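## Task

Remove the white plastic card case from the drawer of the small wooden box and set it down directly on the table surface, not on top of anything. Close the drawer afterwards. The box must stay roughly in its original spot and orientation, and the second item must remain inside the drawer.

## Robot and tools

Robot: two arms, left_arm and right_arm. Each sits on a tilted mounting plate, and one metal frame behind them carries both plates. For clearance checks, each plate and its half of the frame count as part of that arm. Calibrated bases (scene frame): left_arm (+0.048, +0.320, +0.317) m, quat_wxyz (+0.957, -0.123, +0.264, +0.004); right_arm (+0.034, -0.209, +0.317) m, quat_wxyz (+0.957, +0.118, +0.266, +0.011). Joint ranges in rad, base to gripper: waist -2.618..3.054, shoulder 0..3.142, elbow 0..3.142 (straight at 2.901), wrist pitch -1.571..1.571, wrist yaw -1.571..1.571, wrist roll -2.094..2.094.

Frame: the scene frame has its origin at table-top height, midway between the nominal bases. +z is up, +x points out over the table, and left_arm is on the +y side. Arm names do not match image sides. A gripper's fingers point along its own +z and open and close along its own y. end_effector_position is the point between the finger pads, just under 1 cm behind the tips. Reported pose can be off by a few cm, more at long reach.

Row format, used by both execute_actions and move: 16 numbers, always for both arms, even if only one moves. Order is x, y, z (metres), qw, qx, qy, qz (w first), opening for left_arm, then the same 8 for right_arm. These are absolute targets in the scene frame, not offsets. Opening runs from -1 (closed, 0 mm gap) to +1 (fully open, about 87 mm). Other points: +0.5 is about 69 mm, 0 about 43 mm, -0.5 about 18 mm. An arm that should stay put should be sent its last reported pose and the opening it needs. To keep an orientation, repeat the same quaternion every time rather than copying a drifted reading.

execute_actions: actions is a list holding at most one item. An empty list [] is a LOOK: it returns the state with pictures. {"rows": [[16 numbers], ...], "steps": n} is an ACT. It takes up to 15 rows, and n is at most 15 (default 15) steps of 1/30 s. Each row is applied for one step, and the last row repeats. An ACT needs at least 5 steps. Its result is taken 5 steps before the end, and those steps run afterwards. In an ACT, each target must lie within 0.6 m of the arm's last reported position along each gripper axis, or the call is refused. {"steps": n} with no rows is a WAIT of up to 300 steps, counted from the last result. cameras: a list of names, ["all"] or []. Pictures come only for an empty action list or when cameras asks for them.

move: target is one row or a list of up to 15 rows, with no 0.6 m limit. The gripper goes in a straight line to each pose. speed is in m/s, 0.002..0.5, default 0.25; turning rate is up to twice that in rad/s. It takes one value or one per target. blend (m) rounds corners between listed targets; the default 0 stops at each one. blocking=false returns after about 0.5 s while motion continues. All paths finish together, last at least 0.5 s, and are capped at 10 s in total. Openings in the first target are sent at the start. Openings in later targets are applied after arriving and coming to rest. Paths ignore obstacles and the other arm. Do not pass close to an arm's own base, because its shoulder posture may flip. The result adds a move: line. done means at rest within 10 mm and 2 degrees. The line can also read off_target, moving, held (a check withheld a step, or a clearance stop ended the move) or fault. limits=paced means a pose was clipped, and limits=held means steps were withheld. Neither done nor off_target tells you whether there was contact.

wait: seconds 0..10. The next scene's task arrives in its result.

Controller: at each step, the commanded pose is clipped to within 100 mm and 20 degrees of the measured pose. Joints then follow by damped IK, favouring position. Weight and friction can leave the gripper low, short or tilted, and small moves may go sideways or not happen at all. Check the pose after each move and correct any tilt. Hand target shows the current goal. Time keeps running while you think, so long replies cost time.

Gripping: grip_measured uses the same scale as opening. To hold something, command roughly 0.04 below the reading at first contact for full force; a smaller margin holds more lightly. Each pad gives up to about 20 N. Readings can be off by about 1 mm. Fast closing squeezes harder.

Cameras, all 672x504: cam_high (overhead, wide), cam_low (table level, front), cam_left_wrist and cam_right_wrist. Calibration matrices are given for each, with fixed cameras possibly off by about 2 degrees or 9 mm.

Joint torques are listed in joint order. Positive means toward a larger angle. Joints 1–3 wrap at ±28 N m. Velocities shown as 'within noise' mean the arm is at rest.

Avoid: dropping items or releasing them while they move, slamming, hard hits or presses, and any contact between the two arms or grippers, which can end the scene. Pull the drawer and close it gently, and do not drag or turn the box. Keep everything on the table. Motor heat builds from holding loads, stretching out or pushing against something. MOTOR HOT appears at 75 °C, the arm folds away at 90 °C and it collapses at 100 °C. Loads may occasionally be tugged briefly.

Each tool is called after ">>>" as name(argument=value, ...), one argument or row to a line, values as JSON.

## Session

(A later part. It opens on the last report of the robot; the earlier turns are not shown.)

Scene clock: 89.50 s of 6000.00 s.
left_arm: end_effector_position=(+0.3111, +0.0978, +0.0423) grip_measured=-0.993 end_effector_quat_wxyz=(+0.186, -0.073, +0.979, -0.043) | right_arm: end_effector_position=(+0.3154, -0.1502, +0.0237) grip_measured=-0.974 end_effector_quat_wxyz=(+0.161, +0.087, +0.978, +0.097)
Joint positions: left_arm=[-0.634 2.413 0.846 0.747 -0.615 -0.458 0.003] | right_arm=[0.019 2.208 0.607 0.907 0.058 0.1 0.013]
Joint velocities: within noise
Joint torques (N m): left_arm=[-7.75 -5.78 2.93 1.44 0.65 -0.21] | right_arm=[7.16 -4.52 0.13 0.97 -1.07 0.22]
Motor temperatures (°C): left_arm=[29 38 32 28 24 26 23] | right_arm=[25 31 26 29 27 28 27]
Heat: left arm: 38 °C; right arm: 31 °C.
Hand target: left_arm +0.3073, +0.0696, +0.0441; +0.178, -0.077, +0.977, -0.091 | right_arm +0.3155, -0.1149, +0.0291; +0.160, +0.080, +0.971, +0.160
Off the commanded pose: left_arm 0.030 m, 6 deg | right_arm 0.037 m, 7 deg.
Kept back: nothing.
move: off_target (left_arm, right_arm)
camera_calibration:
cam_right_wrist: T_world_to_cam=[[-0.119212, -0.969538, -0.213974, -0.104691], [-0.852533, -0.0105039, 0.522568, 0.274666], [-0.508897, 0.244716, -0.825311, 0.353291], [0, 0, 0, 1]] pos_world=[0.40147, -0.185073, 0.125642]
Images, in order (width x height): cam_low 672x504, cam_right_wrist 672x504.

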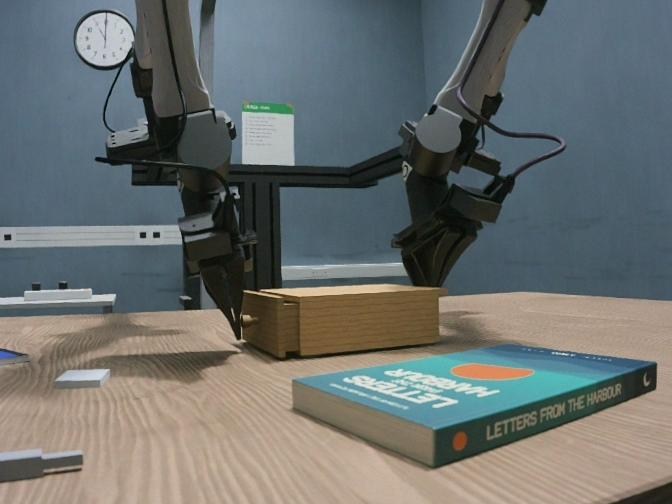

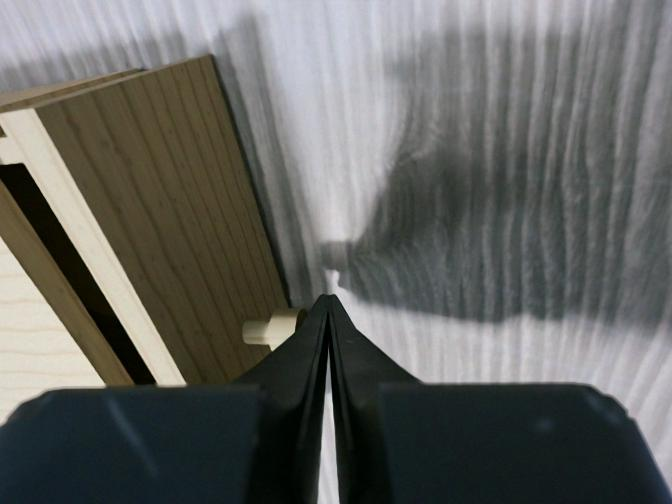

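>>> move(
  target=[
    [0.308,0.062,0.042,0.17857,-0.07706,0.97653,-0.09237,-1,0.318,-0.092,0.027,0.1618,0.0808,0.9702,0.1617,-1],
  ],
  speed=0.03,
  cameras=["cam_right_wrist","cam_low"],
)

>>> zoom_image(
  camera="cam_low",
  region=[190, 200, 460, 370],
)

Scene clock: 90.80 s of 6000.00 s.
left_arm: end_effector_position=(+0.3114, +0.0979, +0.0427) grip_measured=-0.993 end_effector_quat_wxyz=(+0.187, -0.071, +0.979, -0.031) | right_arm: end_effector_position=(+0.3147, -0.1341, +0.0231) grip_measured=-0.974 end_effector_quat_wxyz=(+0.160, +0.087, +0.980, +0.085)
Joint positions: left_arm=[-0.644 2.415 0.859 0.723 -0.642 -0.461 0.003] | right_arm=[0.087 2.229 0.621 0.907 0.134 0.14 0.013]
Joint velocities: within noise
Joint torques (N m): left_arm=[-8.14 -5.67 3.26 1.48 0.82 -0.29] | right_arm=[7.64 -4.59 0.61 0.95 -1.22 0.28]
Motor temperatures (°C): left_arm=[29 38 32 28 24 27 23] | right_arm=[26 31 26 29 27 28 27]
Heat: left arm: 38 °C; right arm: 31 °C.
Hand target: left_arm +0.3072, +0.0641, +0.0451; +0.178, -0.076, +0.977, -0.091 | right_arm +0.3161, -0.0944, +0.0298; +0.159, +0.080, +0.971, +0.159
Off the commanded pose: left_arm 0.036 m, 7 deg | right_arm 0.042 m, 9 deg.
Kept back: nothing.
move: off_target (left_arm, right_arm)
camera_calibration:
cam_right_wrist: T_world_to_cam=[[-0.123012, -0.973941, -0.190545, -0.0892922], [-0.850324, 0.00444309, 0.52624, 0.275681], [-0.51168, 0.226759, -0.828712, 0.347058], [0, 0, 0, 1]] pos_world=[0.401018, -0.166889, 0.125523]
Images, in order (width x height): cam_low 672x504, cam_right_wrist 672x504.

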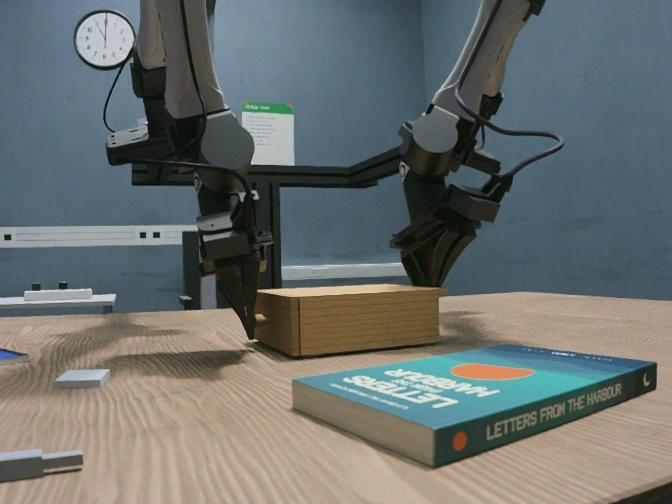

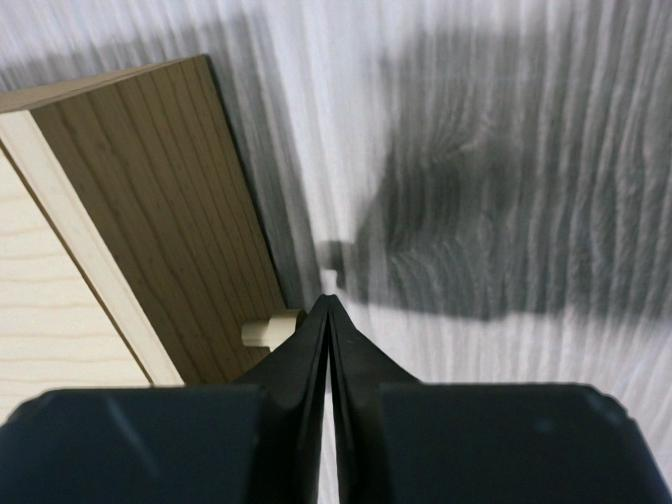

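Scaled by 1.867 from the camera's 672x504 image, which has a finer 960x720 frame.

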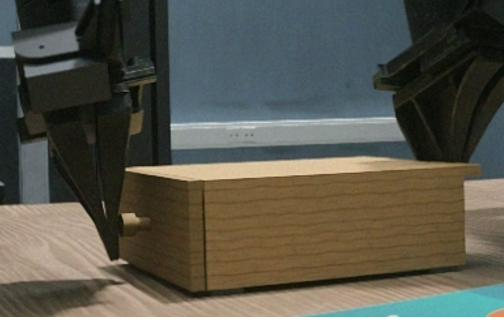

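>>> move(
  target=[
    [0.308,0.056,0.042,0.17857,-0.07706,0.97653,-0.09237,-1,0.319,-0.082,0.027,0.1618,0.0808,0.9702,0.1617,-1],
  ],
  speed=0.03,
  cameras=["cam_right_wrist","cam_low"],
)

>>> zoom_image(
  camera="cam_low",
  region=[230, 270, 350, 370],
)

Scene clock: 91.73 s of 6000.00 s.
left_arm: end_effector_position=(+0.3114, +0.0983, +0.0430) grip_measured=-0.993 end_effector_quat_wxyz=(+0.188, -0.069, +0.980, -0.019) | right_arm: end_effector_position=(+0.3165, -0.1338, +0.0225) grip_measured=-0.974 end_effector_quat_wxyz=(+0.162, +0.091, +0.980, +0.071)
Joint positions: left_arm=[-0.654 2.418 0.873 0.698 -0.671 -0.467 0.003] | right_arm=[0.105 2.234 0.63 0.904 0.179 0.154 0.013]
Joint velocities: within noise
Joint torques (N m): left_arm=[-8.62 -5.61 3.54 1.54 0.94 -0.34] | right_arm=[8.92 -4.67 0.53 0.9 -1.45 0.32]
Motor temperatures (°C): left_arm=[29 38 32 28 24 27 23] | right_arm=[26 31 26 29 28 28 27]
Heat: left arm: 38 °C; right arm: 31 °C.
Hand target: left_arm +0.3069, +0.0587, +0.0462; +0.177, -0.076, +0.977, -0.090 | right_arm +0.3164, -0.0855, +0.0309; +0.159, +0.080, +0.971, +0.159
Off the commanded pose: left_arm 0.042 m, 9 deg | right_arm 0.052 m, 11 deg.
Kept back: nothing.
move: off_target (left_arm, right_arm)
camera_calibration:
cam_right_wrist: T_world_to_cam=[[-0.13539, -0.977238, -0.163323, -0.0860005], [-0.850789, 0.0301897, 0.52464, 0.281239], [-0.507768, 0.209985, -0.835511, 0.344054], [0, 0, 0, 1]] pos_world=[0.402331, -0.16478, 0.125865]
Images, in order (width x height): cam_low 672x504, cam_right_wrist 672x504.

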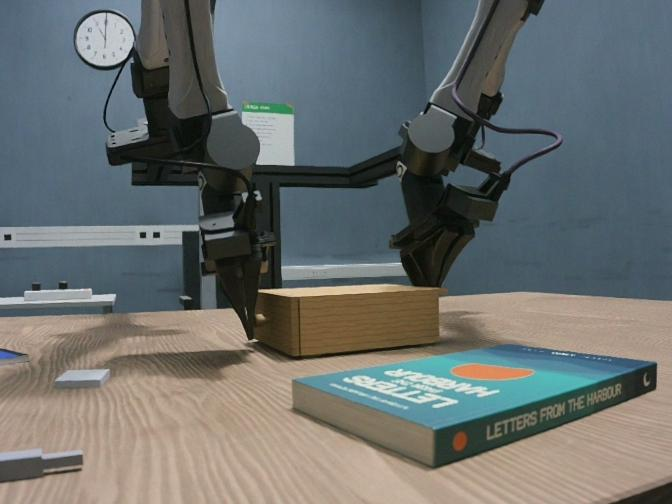

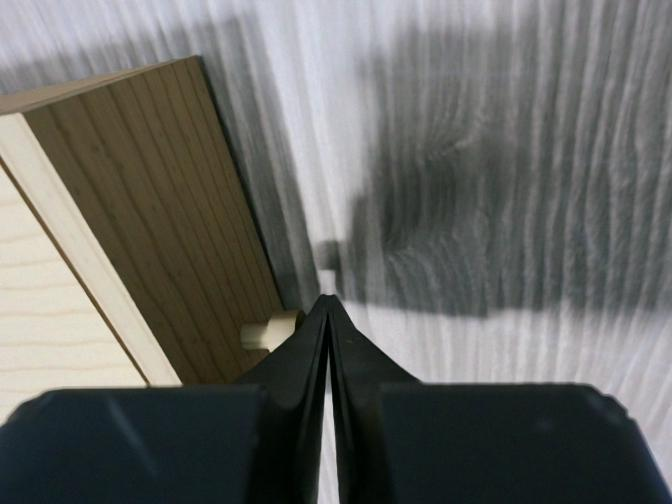

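Scaled by 4.200 from the camera's 672x504 image, which has a finer 960x720 frame.

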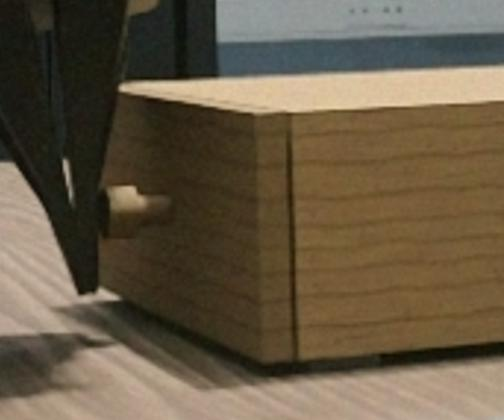

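>>> move(
  target=[
    [0.308,0.048,0.042,0.17857,-0.07706,0.97653,-0.09237,-1,0.317,-0.070,0.028,0.1618,0.0808,0.9702,0.1617,-1],
  ],
  speed=0.03,
  cameras=["cam_right_wrist","cam_low"],
)

>>> zoom_image(
  camera="cam_low",
  region=[230, 270, 350, 370],
)

Scene clock: 92.77 s of 6000.00 s.
left_arm: end_effector_position=(+0.3112, +0.0987, +0.0435) grip_measured=-0.993 end_effector_quat_wxyz=(+0.189, -0.065, +0.980, -0.003) | right_arm: end_effector_position=(+0.3146, -0.1323, +0.0231) grip_measured=-0.974 end_effector_quat_wxyz=(+0.162, +0.093, +0.981, +0.051)
Joint positions: left_arm=[-0.667 2.421 0.891 0.662 -0.707 -0.476 0.003] | right_arm=[0.135 2.238 0.631 0.899 0.242 0.173 0.013]
Joint velocities: within noise
Joint torques (N m): left_arm=[-9.13 -5.59 3.95 1.58 1.16 -0.44] | right_arm=[9.88 -4.66 0.62 0.99 -1.72 0.47]
Motor temperatures (°C): left_arm=[29 38 31 28 24 27 23] | right_arm=[26 31 26 29 28 28 27]
Heat: left arm: 38 °C; right arm: 31 °C.
Hand target: left_arm +0.3066, +0.0519, +0.0479; +0.177, -0.075, +0.977, -0.089 | right_arm +0.3134, -0.0750, +0.0336; +0.157, +0.080, +0.972, +0.157
Off the commanded pose: left_arm 0.051 m, 10 deg | right_arm 0.063 m, 13 deg.
Kept back: nothing.
move: off_target (left_arm, right_arm)
camera_calibration:
cam_right_wrist: T_world_to_cam=[[-0.146565, -0.981257, -0.125117, -0.0826295], [-0.847792, 0.059435, 0.526988, 0.282093], [-0.509674, 0.183311, -0.840612, 0.340481], [0, 0, 0, 1]] pos_world=[0.40058, -0.160261, 0.127215]
Images, in order (width x height): cam_low 672x504, cam_right_wrist 672x504.

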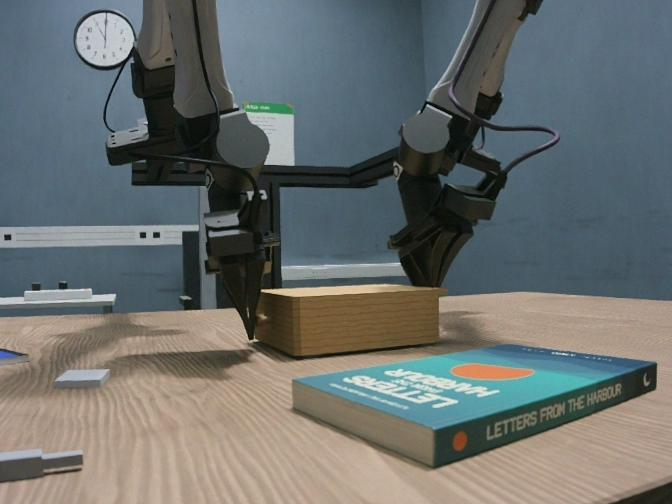

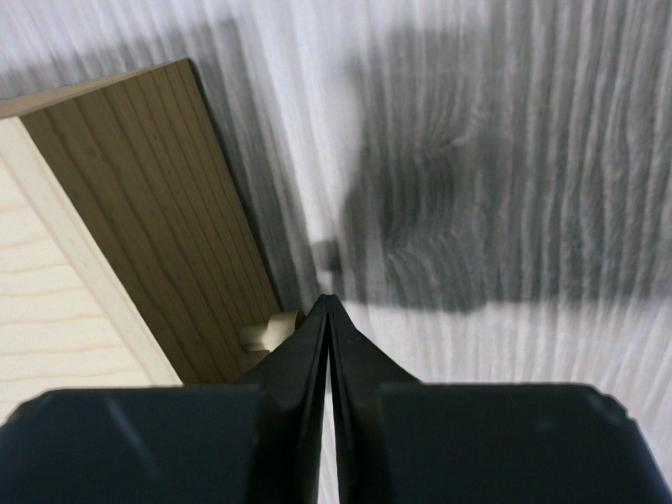

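Scaled by 4.200 from the camera's 672x504 image, which has a finer 960x720 frame.

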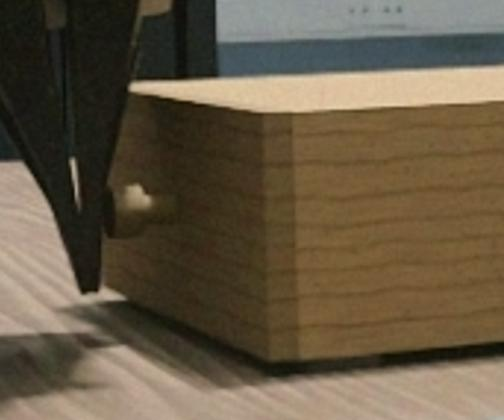

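>>> move(
  target=[
    [0.309,0.098,0.042,0.17857,-0.07706,0.97653,-0.09237,-1,0.316,-0.130,0.026,0.1618,0.0808,0.9702,0.1617,-1],
    [0.309,0.130,0.045,0.17857,-0.07706,0.97653,-0.09237,-1,0.316,-0.170,0.03,0.17857,0.07706,0.97653,0.09237,-1],
  ],
  speed=[0.06,0.06],
  blend=[0.01,0],
  cameras=["cam_right_wrist","cam_low","cam_left_wrist"],
)

>>> zoom_image(
  camera="cam_low",
  region=[190, 200, 460, 370],
)

Scene clock: 95.43 s of 6000.00 s.
left_arm: end_effector_position=(+0.2995, +0.1294, +0.0408) grip_measured=-0.993 end_effector_quat_wxyz=(+0.170, -0.072, +0.979, -0.084) | right_arm: end_effector_position=(+0.3023, -0.1611, +0.0227) grip_measured=-0.974 end_effector_quat_wxyz=(+0.156, +0.076, +0.979, +0.103)
Joint positions: left_arm=[-0.522 2.372 0.698 0.899 -0.449 -0.38 0.003] | right_arm=[-0.028 2.215 0.57 0.94 0.009 0.051 0.013]
Joint velocities: within noise
Joint torques (N m): left_arm=[-3.54 -9.01 -0.42 1.37 0.18 0.23] | right_arm=[1.58 -8.94 -2.29 0.97 -0.03 -0.22]
Motor temperatures (°C): left_arm=[29 39 31 28 24 27 23] | right_arm=[26 31 26 29 28 28 27]
Heat: left arm: 39 °C; right arm: 31 °C.
Hand target: left_arm +0.3090, +0.1300, +0.0450; +0.179, -0.077, +0.977, -0.092 | right_arm +0.3157, -0.1698, +0.0296; +0.178, +0.077, +0.977, +0.092
Off the commanded pose: left_arm 0.010 m, 1 deg | right_arm 0.018 m, 3 deg.
Kept back: nothing.
move: off_target (right_arm)
camera_calibration:
cam_left_wrist: T_world_to_cam=[[0.114928, -0.9776, 0.176325, 0.0829031], [-0.873949, -0.0151248, 0.485781, 0.268555], [-0.472233, -0.209929, -0.856111, 0.344419], [0, 0, 0, 1]] pos_world=[0.387822, 0.157411, 0.149784]
cam_right_wrist: T_world_to_cam=[[-0.0968174, -0.970543, -0.220618, -0.123827], [-0.848552, -0.0353575, 0.527929, 0.258526], [-0.520179, 0.238318, -0.820133, 0.350705], [0, 0, 0, 1]] pos_world=[0.389813, -0.194618, 0.123823]
Images, in order (width x height): cam_low 672x504, cam_left_wrist 672x504, cam_right_wrist 672x504.

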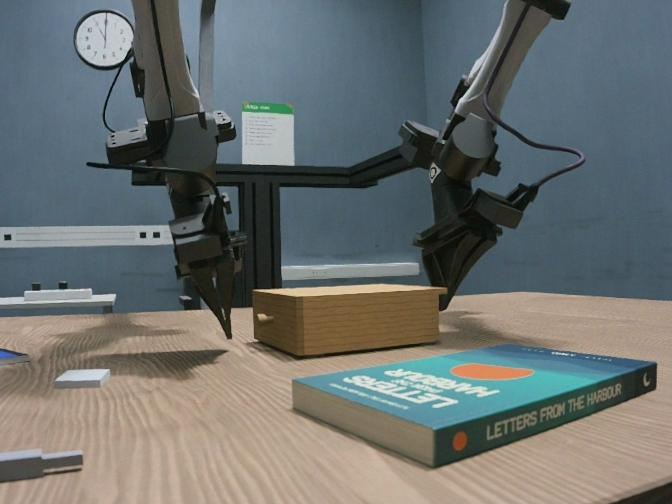

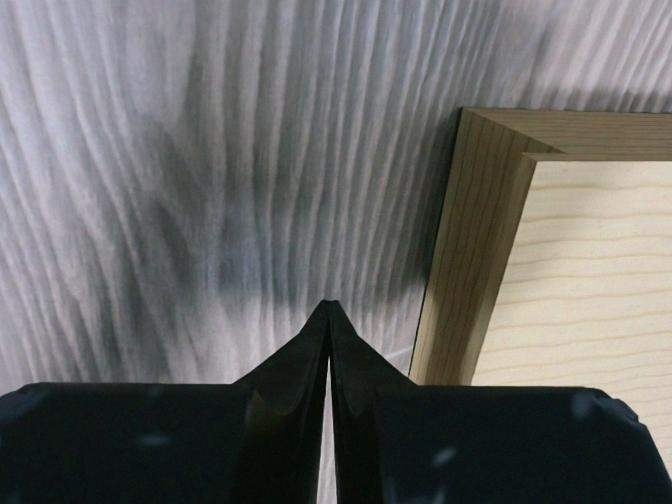

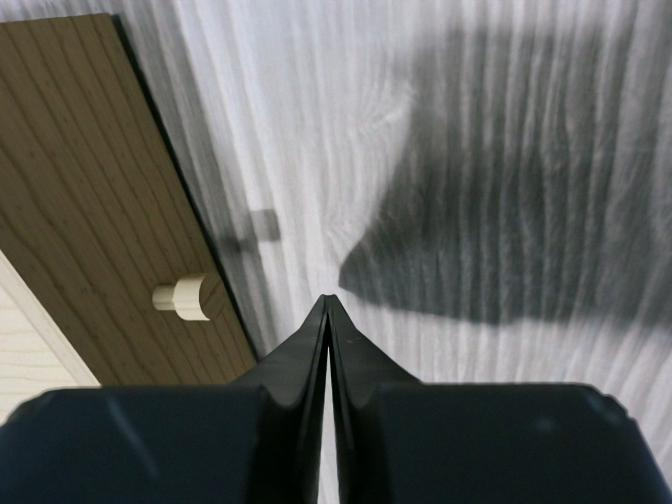

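Scaled by 1.867 from the camera's 672x504 image, which has a finer 960x720 frame.

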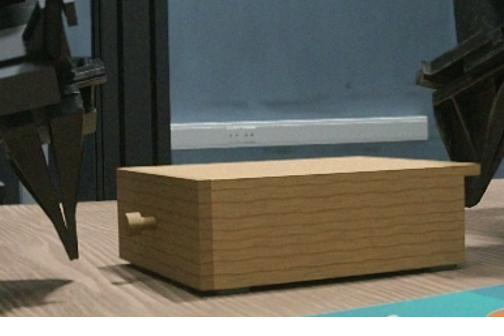

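>>> move(
  target=[
    [0.309,0.165,0.12,0.17857,-0.07706,0.97653,-0.09237,-1,0.316,-0.21,0.12,0.17857,0.07706,0.97653,0.09237,-1],
    [0.28,0.21,0.2,0.17857,-0.07706,0.97653,-0.09237,-1,0.29,-0.28,0.2,0.17857,0.07706,0.97653,0.09237,-1],
  ],
  speed=[0.15,0.2],
  blend=[0.02,0],
  cameras=["cam_high","cam_low"],
)

>>> zoom_image(
  camera="cam_high",
  region=[260, 250, 420, 370],
)

>>> zoom_image(
  camera="cam_low",
  region=[230, 270, 350, 370],
)

Scene clock: 97.73 s of 6000.00 s.
left_arm: end_effector_position=(+0.2778, +0.2086, +0.1974) grip_measured=-0.993 end_effector_quat_wxyz=(+0.174, -0.073, +0.977, -0.097) | right_arm: end_effector_position=(+0.2809, -0.2756, +0.1939) grip_measured=-0.974 end_effector_quat_wxyz=(+0.165, +0.083, +0.978, +0.094)
Joint positions: left_arm=[-0.583 1.347 0.276 0.295 -0.471 -0.425 0.003] | right_arm=[-0.45 1.087 0.369 -0.005 -0.296 -0.215 0.013]
Joint velocities: within noise
Joint torques (N m): left_arm=[-2.58 -4.97 3.55 1.2 -0.15 0.09] | right_arm=[-0.5 -5.26 6.32 0.6 -0.3 -0.28]
Motor temperatures (°C): left_arm=[29 39 31 28 24 27 23] | right_arm=[26 31 26 29 28 28 27]
Heat: left arm: 39 °C; right arm: 31 °C.
Hand target: left_arm +0.2801, +0.2100, +0.1999; +0.179, -0.077, +0.976, -0.093 | right_arm +0.2900, -0.2800, +0.1998; +0.179, +0.077, +0.977, +0.092
Off the commanded pose: left_arm 0.004 m, 1 deg | right_arm 0.012 m, 2 deg.
Kept back: nothing.
move: off_target (right_arm)
Images, in order (width x height): cam_high 672x504, cam_low 672x504.

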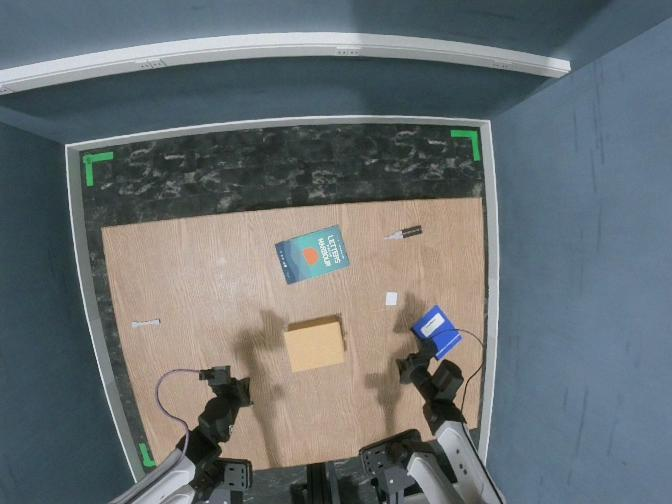

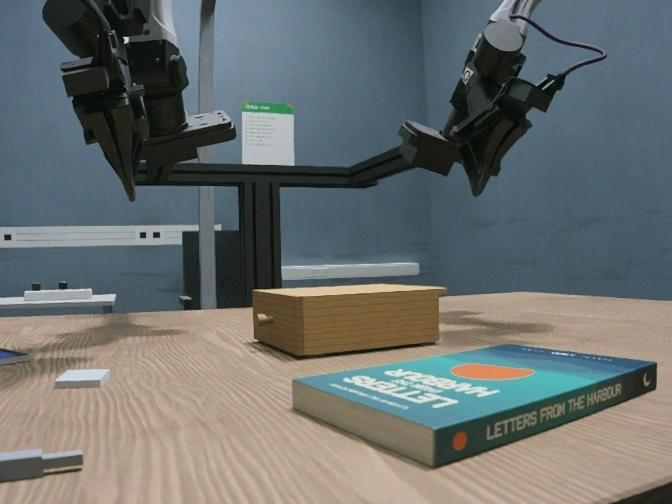

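Scaled by 3.150 from the camera's 672x504 image, which has a finer 960x720 frame.

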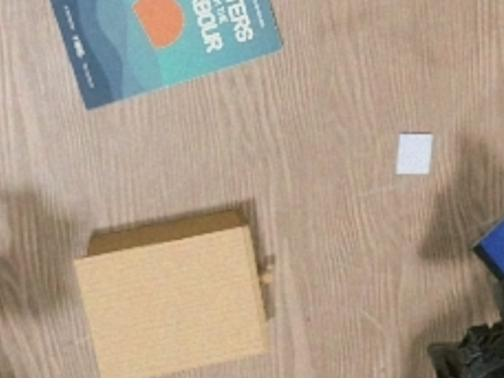

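Scaled by 4.200 from the camera's 672x504 image, which has a finer 960x720 frame.

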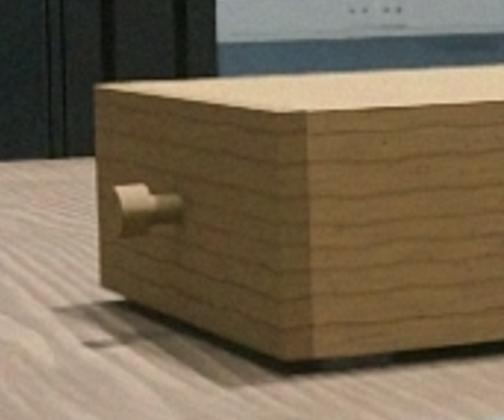

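>>> move(
  target=[
    [0.28,0.21,0.2,0.17857,-0.07706,0.97653,-0.09237,-1,0.265,-0.21,0.15,0.17857,0.07706,0.97653,0.09237,-1],
  ],
  speed=[0.15],
  cameras=["cam_right_wrist"],
)

Scene clock: 99.93 s of 6000.00 s.
left_arm: end_effector_position=(+0.2774, +0.2088, +0.1972) grip_measured=-0.993 end_effector_quat_wxyz=(+0.174, -0.073, +0.977, -0.096) | right_arm: end_effector_position=(+0.2667, -0.2115, +0.1515) grip_measured=-0.974 end_effector_quat_wxyz=(+0.179, +0.075, +0.976, +0.094)
Joint positions: left_arm=[-0.583 1.347 0.276 0.293 -0.471 -0.425 0.003] | right_arm=[-0.147 1.358 0.179 0.519 -0.071 -0.032 0.013]
Joint velocities: within noise
Joint torques (N m): left_arm=[-2.63 -4.97 3.56 1.18 -0.14 0.09] | right_arm=[1.69 -2.77 1.05 1.04 -0.03 -0.09]
Motor temperatures (°C): left_arm=[29 39 31 28 24 27 23] | right_arm=[26 31 26 29 28 28 27]
Heat: left arm: 39 °C; right arm: 31 °C.
Hand target: left_arm +0.2801, +0.2100, +0.1999; +0.179, -0.077, +0.976, -0.093 | right_arm +0.2649, -0.2100, +0.1501; +0.178, +0.077, +0.977, +0.093
Off the commanded pose: left_arm 0.004 m, 1 deg | right_arm 0.003 m, 0 deg.
Kept back: nothing.
move: done
camera_calibration:
cam_right_wrist: T_world_to_cam=[[-0.0923548, -0.974322, -0.205347, -0.152124], [-0.871746, -0.02054, 0.489527, 0.173675], [-0.481174, 0.22422, -0.847465, 0.44063], [0, 0, 0, 1]] pos_world=[0.349371, -0.243449, 0.257162]
Images, in order (width x height): cam_right_wrist 672x504.

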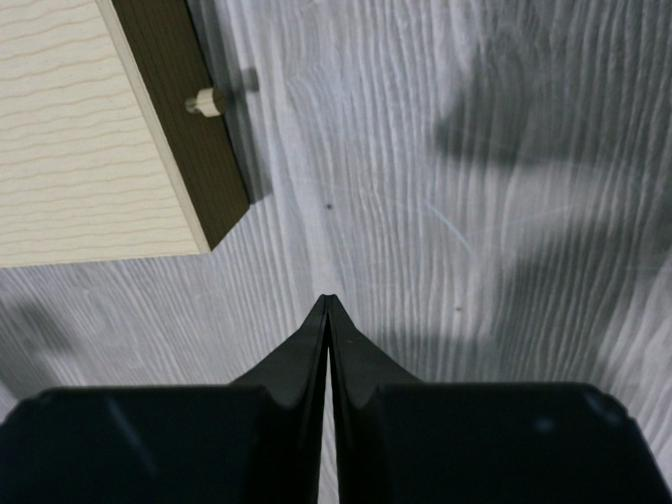

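>>> move(
  target=[
    [0.28,0.21,0.2,0.17857,-0.07706,0.97653,-0.09237,-1,0.264,-0.165,0.06,0.17857,0.07706,0.97653,0.09237,-1],
    [0.28,0.21,0.2,0.17857,-0.07706,0.97653,-0.09237,-1,0.264,-0.135,0.03,0.17857,0.07706,0.97653,0.09237,-1],
  ],
  speed=[0.15,0.08],
  blend=[0.01,0],
  cameras=["cam_right_wrist"],
)

Scene clock: 104.37 s of 6000.00 s.
left_arm: end_effector_position=(+0.2774, +0.2089, +0.1972) grip_measured=-0.993 end_effector_quat_wxyz=(+0.174, -0.073, +0.977, -0.096) | right_arm: end_effector_position=(+0.2623, -0.1372, +0.0316) grip_measured=-0.974 end_effector_quat_wxyz=(+0.173, +0.074, +0.978, +0.094)
Joint positions: left_arm=[-0.583 1.347 0.276 0.292 -0.472 -0.425 0.003] | right_arm=[0.081 2.342 0.427 1.24 0.109 0.108 0.013]
Joint velocities: within noise
Joint torques (N m): left_arm=[-2.62 -5 3.52 1.19 -0.15 0.1] | right_arm=[3.67 -3.99 -1.91 1.05 0.03 -0.06]
Motor temperatures (°C): left_arm=[28 38 31 28 24 26 23] | right_arm=[26 31 26 29 27 28 27]
Heat: left arm: 38 °C; right arm: 31 °C.
Hand target: left_arm +0.2801, +0.2100, +0.1999; +0.179, -0.077, +0.977, -0.092 | right_arm +0.2640, -0.1350, +0.0301; +0.178, +0.077, +0.977, +0.093
Off the commanded pose: left_arm 0.004 m, 1 deg | right_arm 0.003 m, 1 deg.
Kept back: nothing.
move: done
camera_calibration:
cam_right_wrist: T_world_to_cam=[[-0.0918565, -0.974575, -0.204366, -0.104925], [-0.86587, -0.0231815, 0.499731, 0.227784], [-0.491763, 0.222858, -0.841726, 0.322623], [0, 0, 0, 1]] pos_world=[0.346247, -0.168876, 0.136287]
Images, in order (width x height): cam_right_wrist 672x504.

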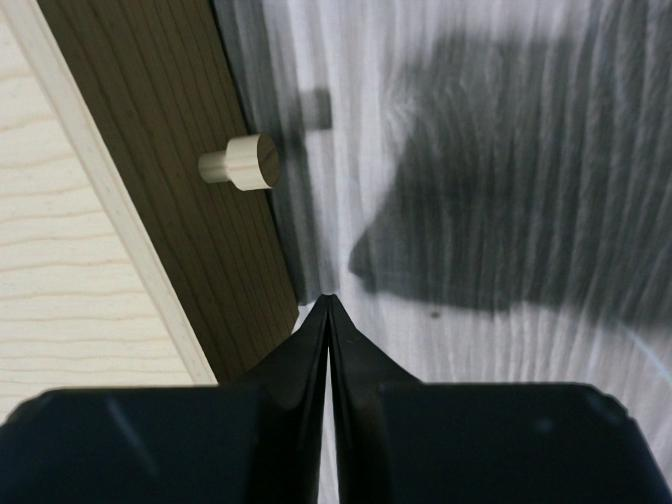

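>>> move(
  target=[
    [0.28,0.21,0.2,0.17857,-0.07706,0.97653,-0.09237,-1,0.264,-0.17,0.035,0.17857,0.07706,0.97653,0.09237,-1],
    [0.28,0.21,0.2,0.17857,-0.07706,0.97653,-0.09237,-1,0.28,-0.23,0.2,0.17857,0.07706,0.97653,0.09237,-1],
  ],
  speed=0.12,
  blend=0.02,
)

>>> zoom_image(
  camera="cam_high",
  region=[260, 250, 420, 370],
)

>>> zoom_image(
  camera="cam_low",
  region=[190, 200, 460, 370],
)

Scene clock: 107.67 s of 6000.00 s.
left_arm: end_effector_position=(+0.2774, +0.2089, +0.1972) grip_measured=-0.993 end_effector_quat_wxyz=(+0.174, -0.073, +0.977, -0.096) | right_arm: end_effector_position=(+0.2702, -0.2267, +0.1945) grip_measured=-0.974 end_effector_quat_wxyz=(+0.165, +0.080, +0.979, +0.092)
Joint positions: left_arm=[-0.583 1.347 0.276 0.292 -0.472 -0.425 0.003] | right_arm=[-0.186 1.009 0.258 0.063 -0.091 -0.047 0.013]
Joint velocities: within noise
Joint torques (N m): left_arm=[-2.63 -5.01 3.48 1.2 -0.14 0.1] | right_arm=[-0.25 -4.42 6.34 0.69 -0.25 -0.28]
Motor temperatures (°C): left_arm=[28 38 31 28 24 26 23] | right_arm=[26 31 26 29 27 28 27]
Heat: left arm: 38 °C; right arm: 31 °C.
Hand target: left_arm +0.2801, +0.2100, +0.1999; +0.179, -0.077, +0.976, -0.092 | right_arm +0.2799, -0.2299, +0.1998; +0.179, +0.077, +0.977, +0.092
Off the commanded pose: left_arm 0.004 m, 1 deg | right_arm 0.012 m, 2 deg.
Kept back: nothing.
move: off_target (right_arm); blend cut to 0.0177 m at target 1
camera_calibration:
cam_left_wrist: T_world_to_cam=[[0.111576, -0.97323, 0.200931, 0.130767], [-0.878184, -0.00192616, 0.478319, 0.174313], [-0.465128, -0.229823, -0.85489, 0.486509], [0, 0, 0, 1]] pos_world=[0.364777, 0.239414, 0.306259]
cam_right_wrist: T_world_to_cam=[[-0.10655, -0.973777, -0.201013, -0.15466], [-0.857153, -0.0125023, 0.51491, 0.148327], [-0.503921, 0.227162, -0.833343, 0.486218], [0, 0, 0, 1]] pos_world=[0.355675, -0.259201, 0.297723]

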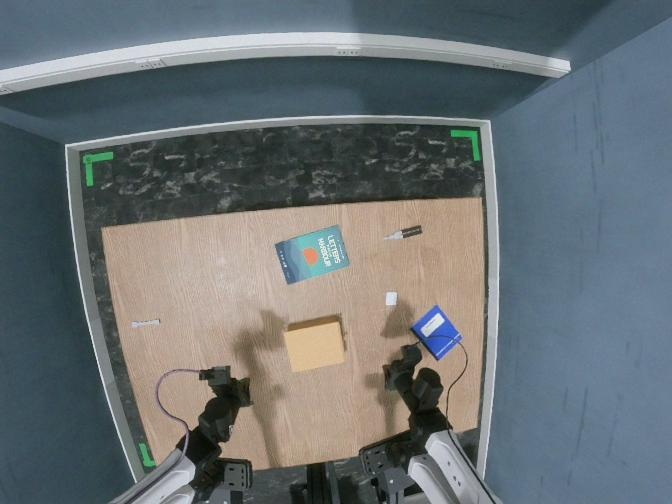

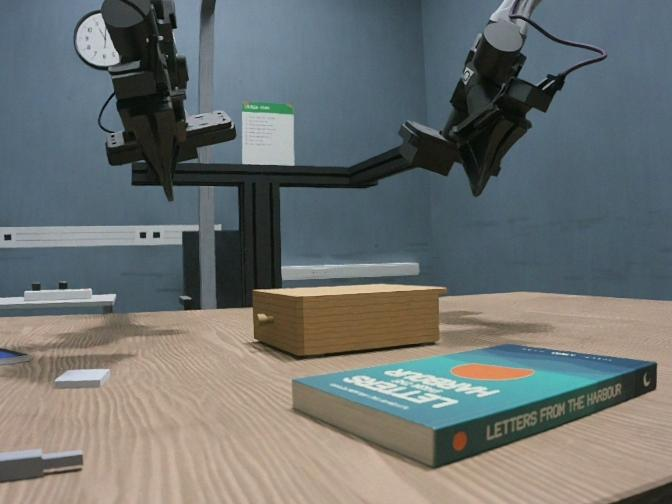

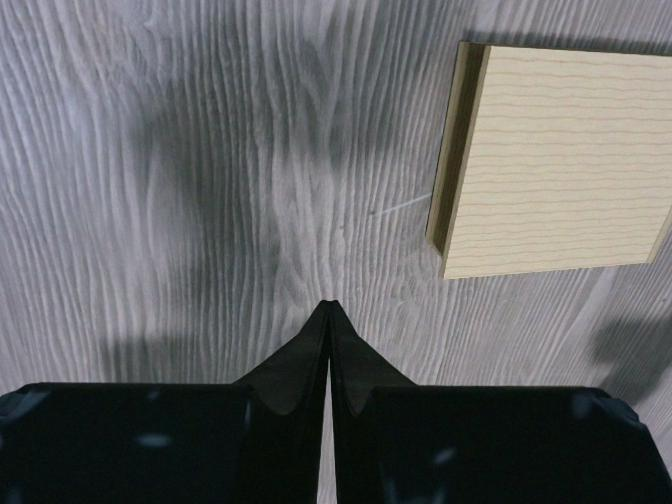

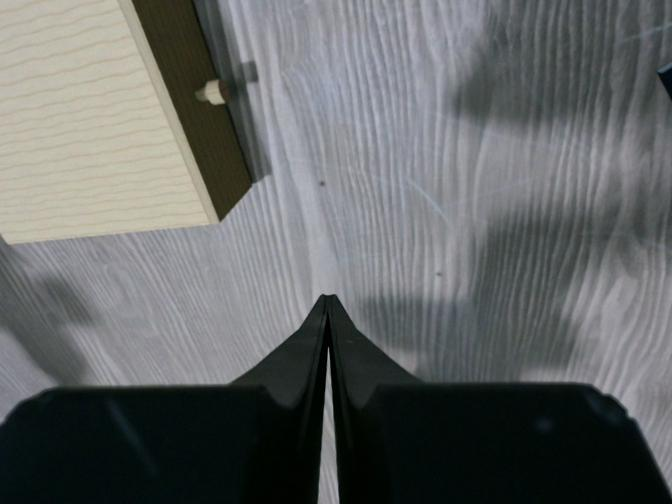

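Scaled by 3.150 from the camera's 672x504 image, which has a finer 960x720 frame.

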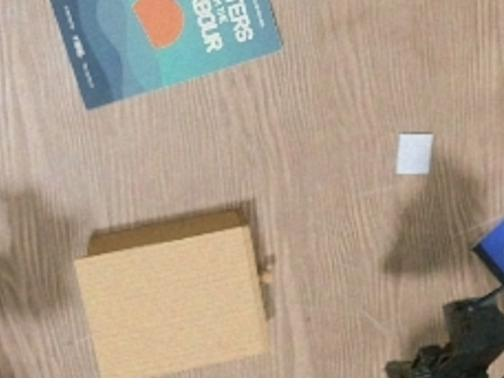

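Scaled by 1.867 from the camera's 672x504 image, which has a finer 960x720 frame.

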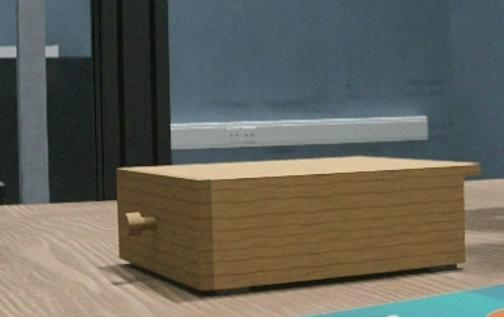

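>>> finished_scene(
  scene=2,
)

The scene is finished: the task was done.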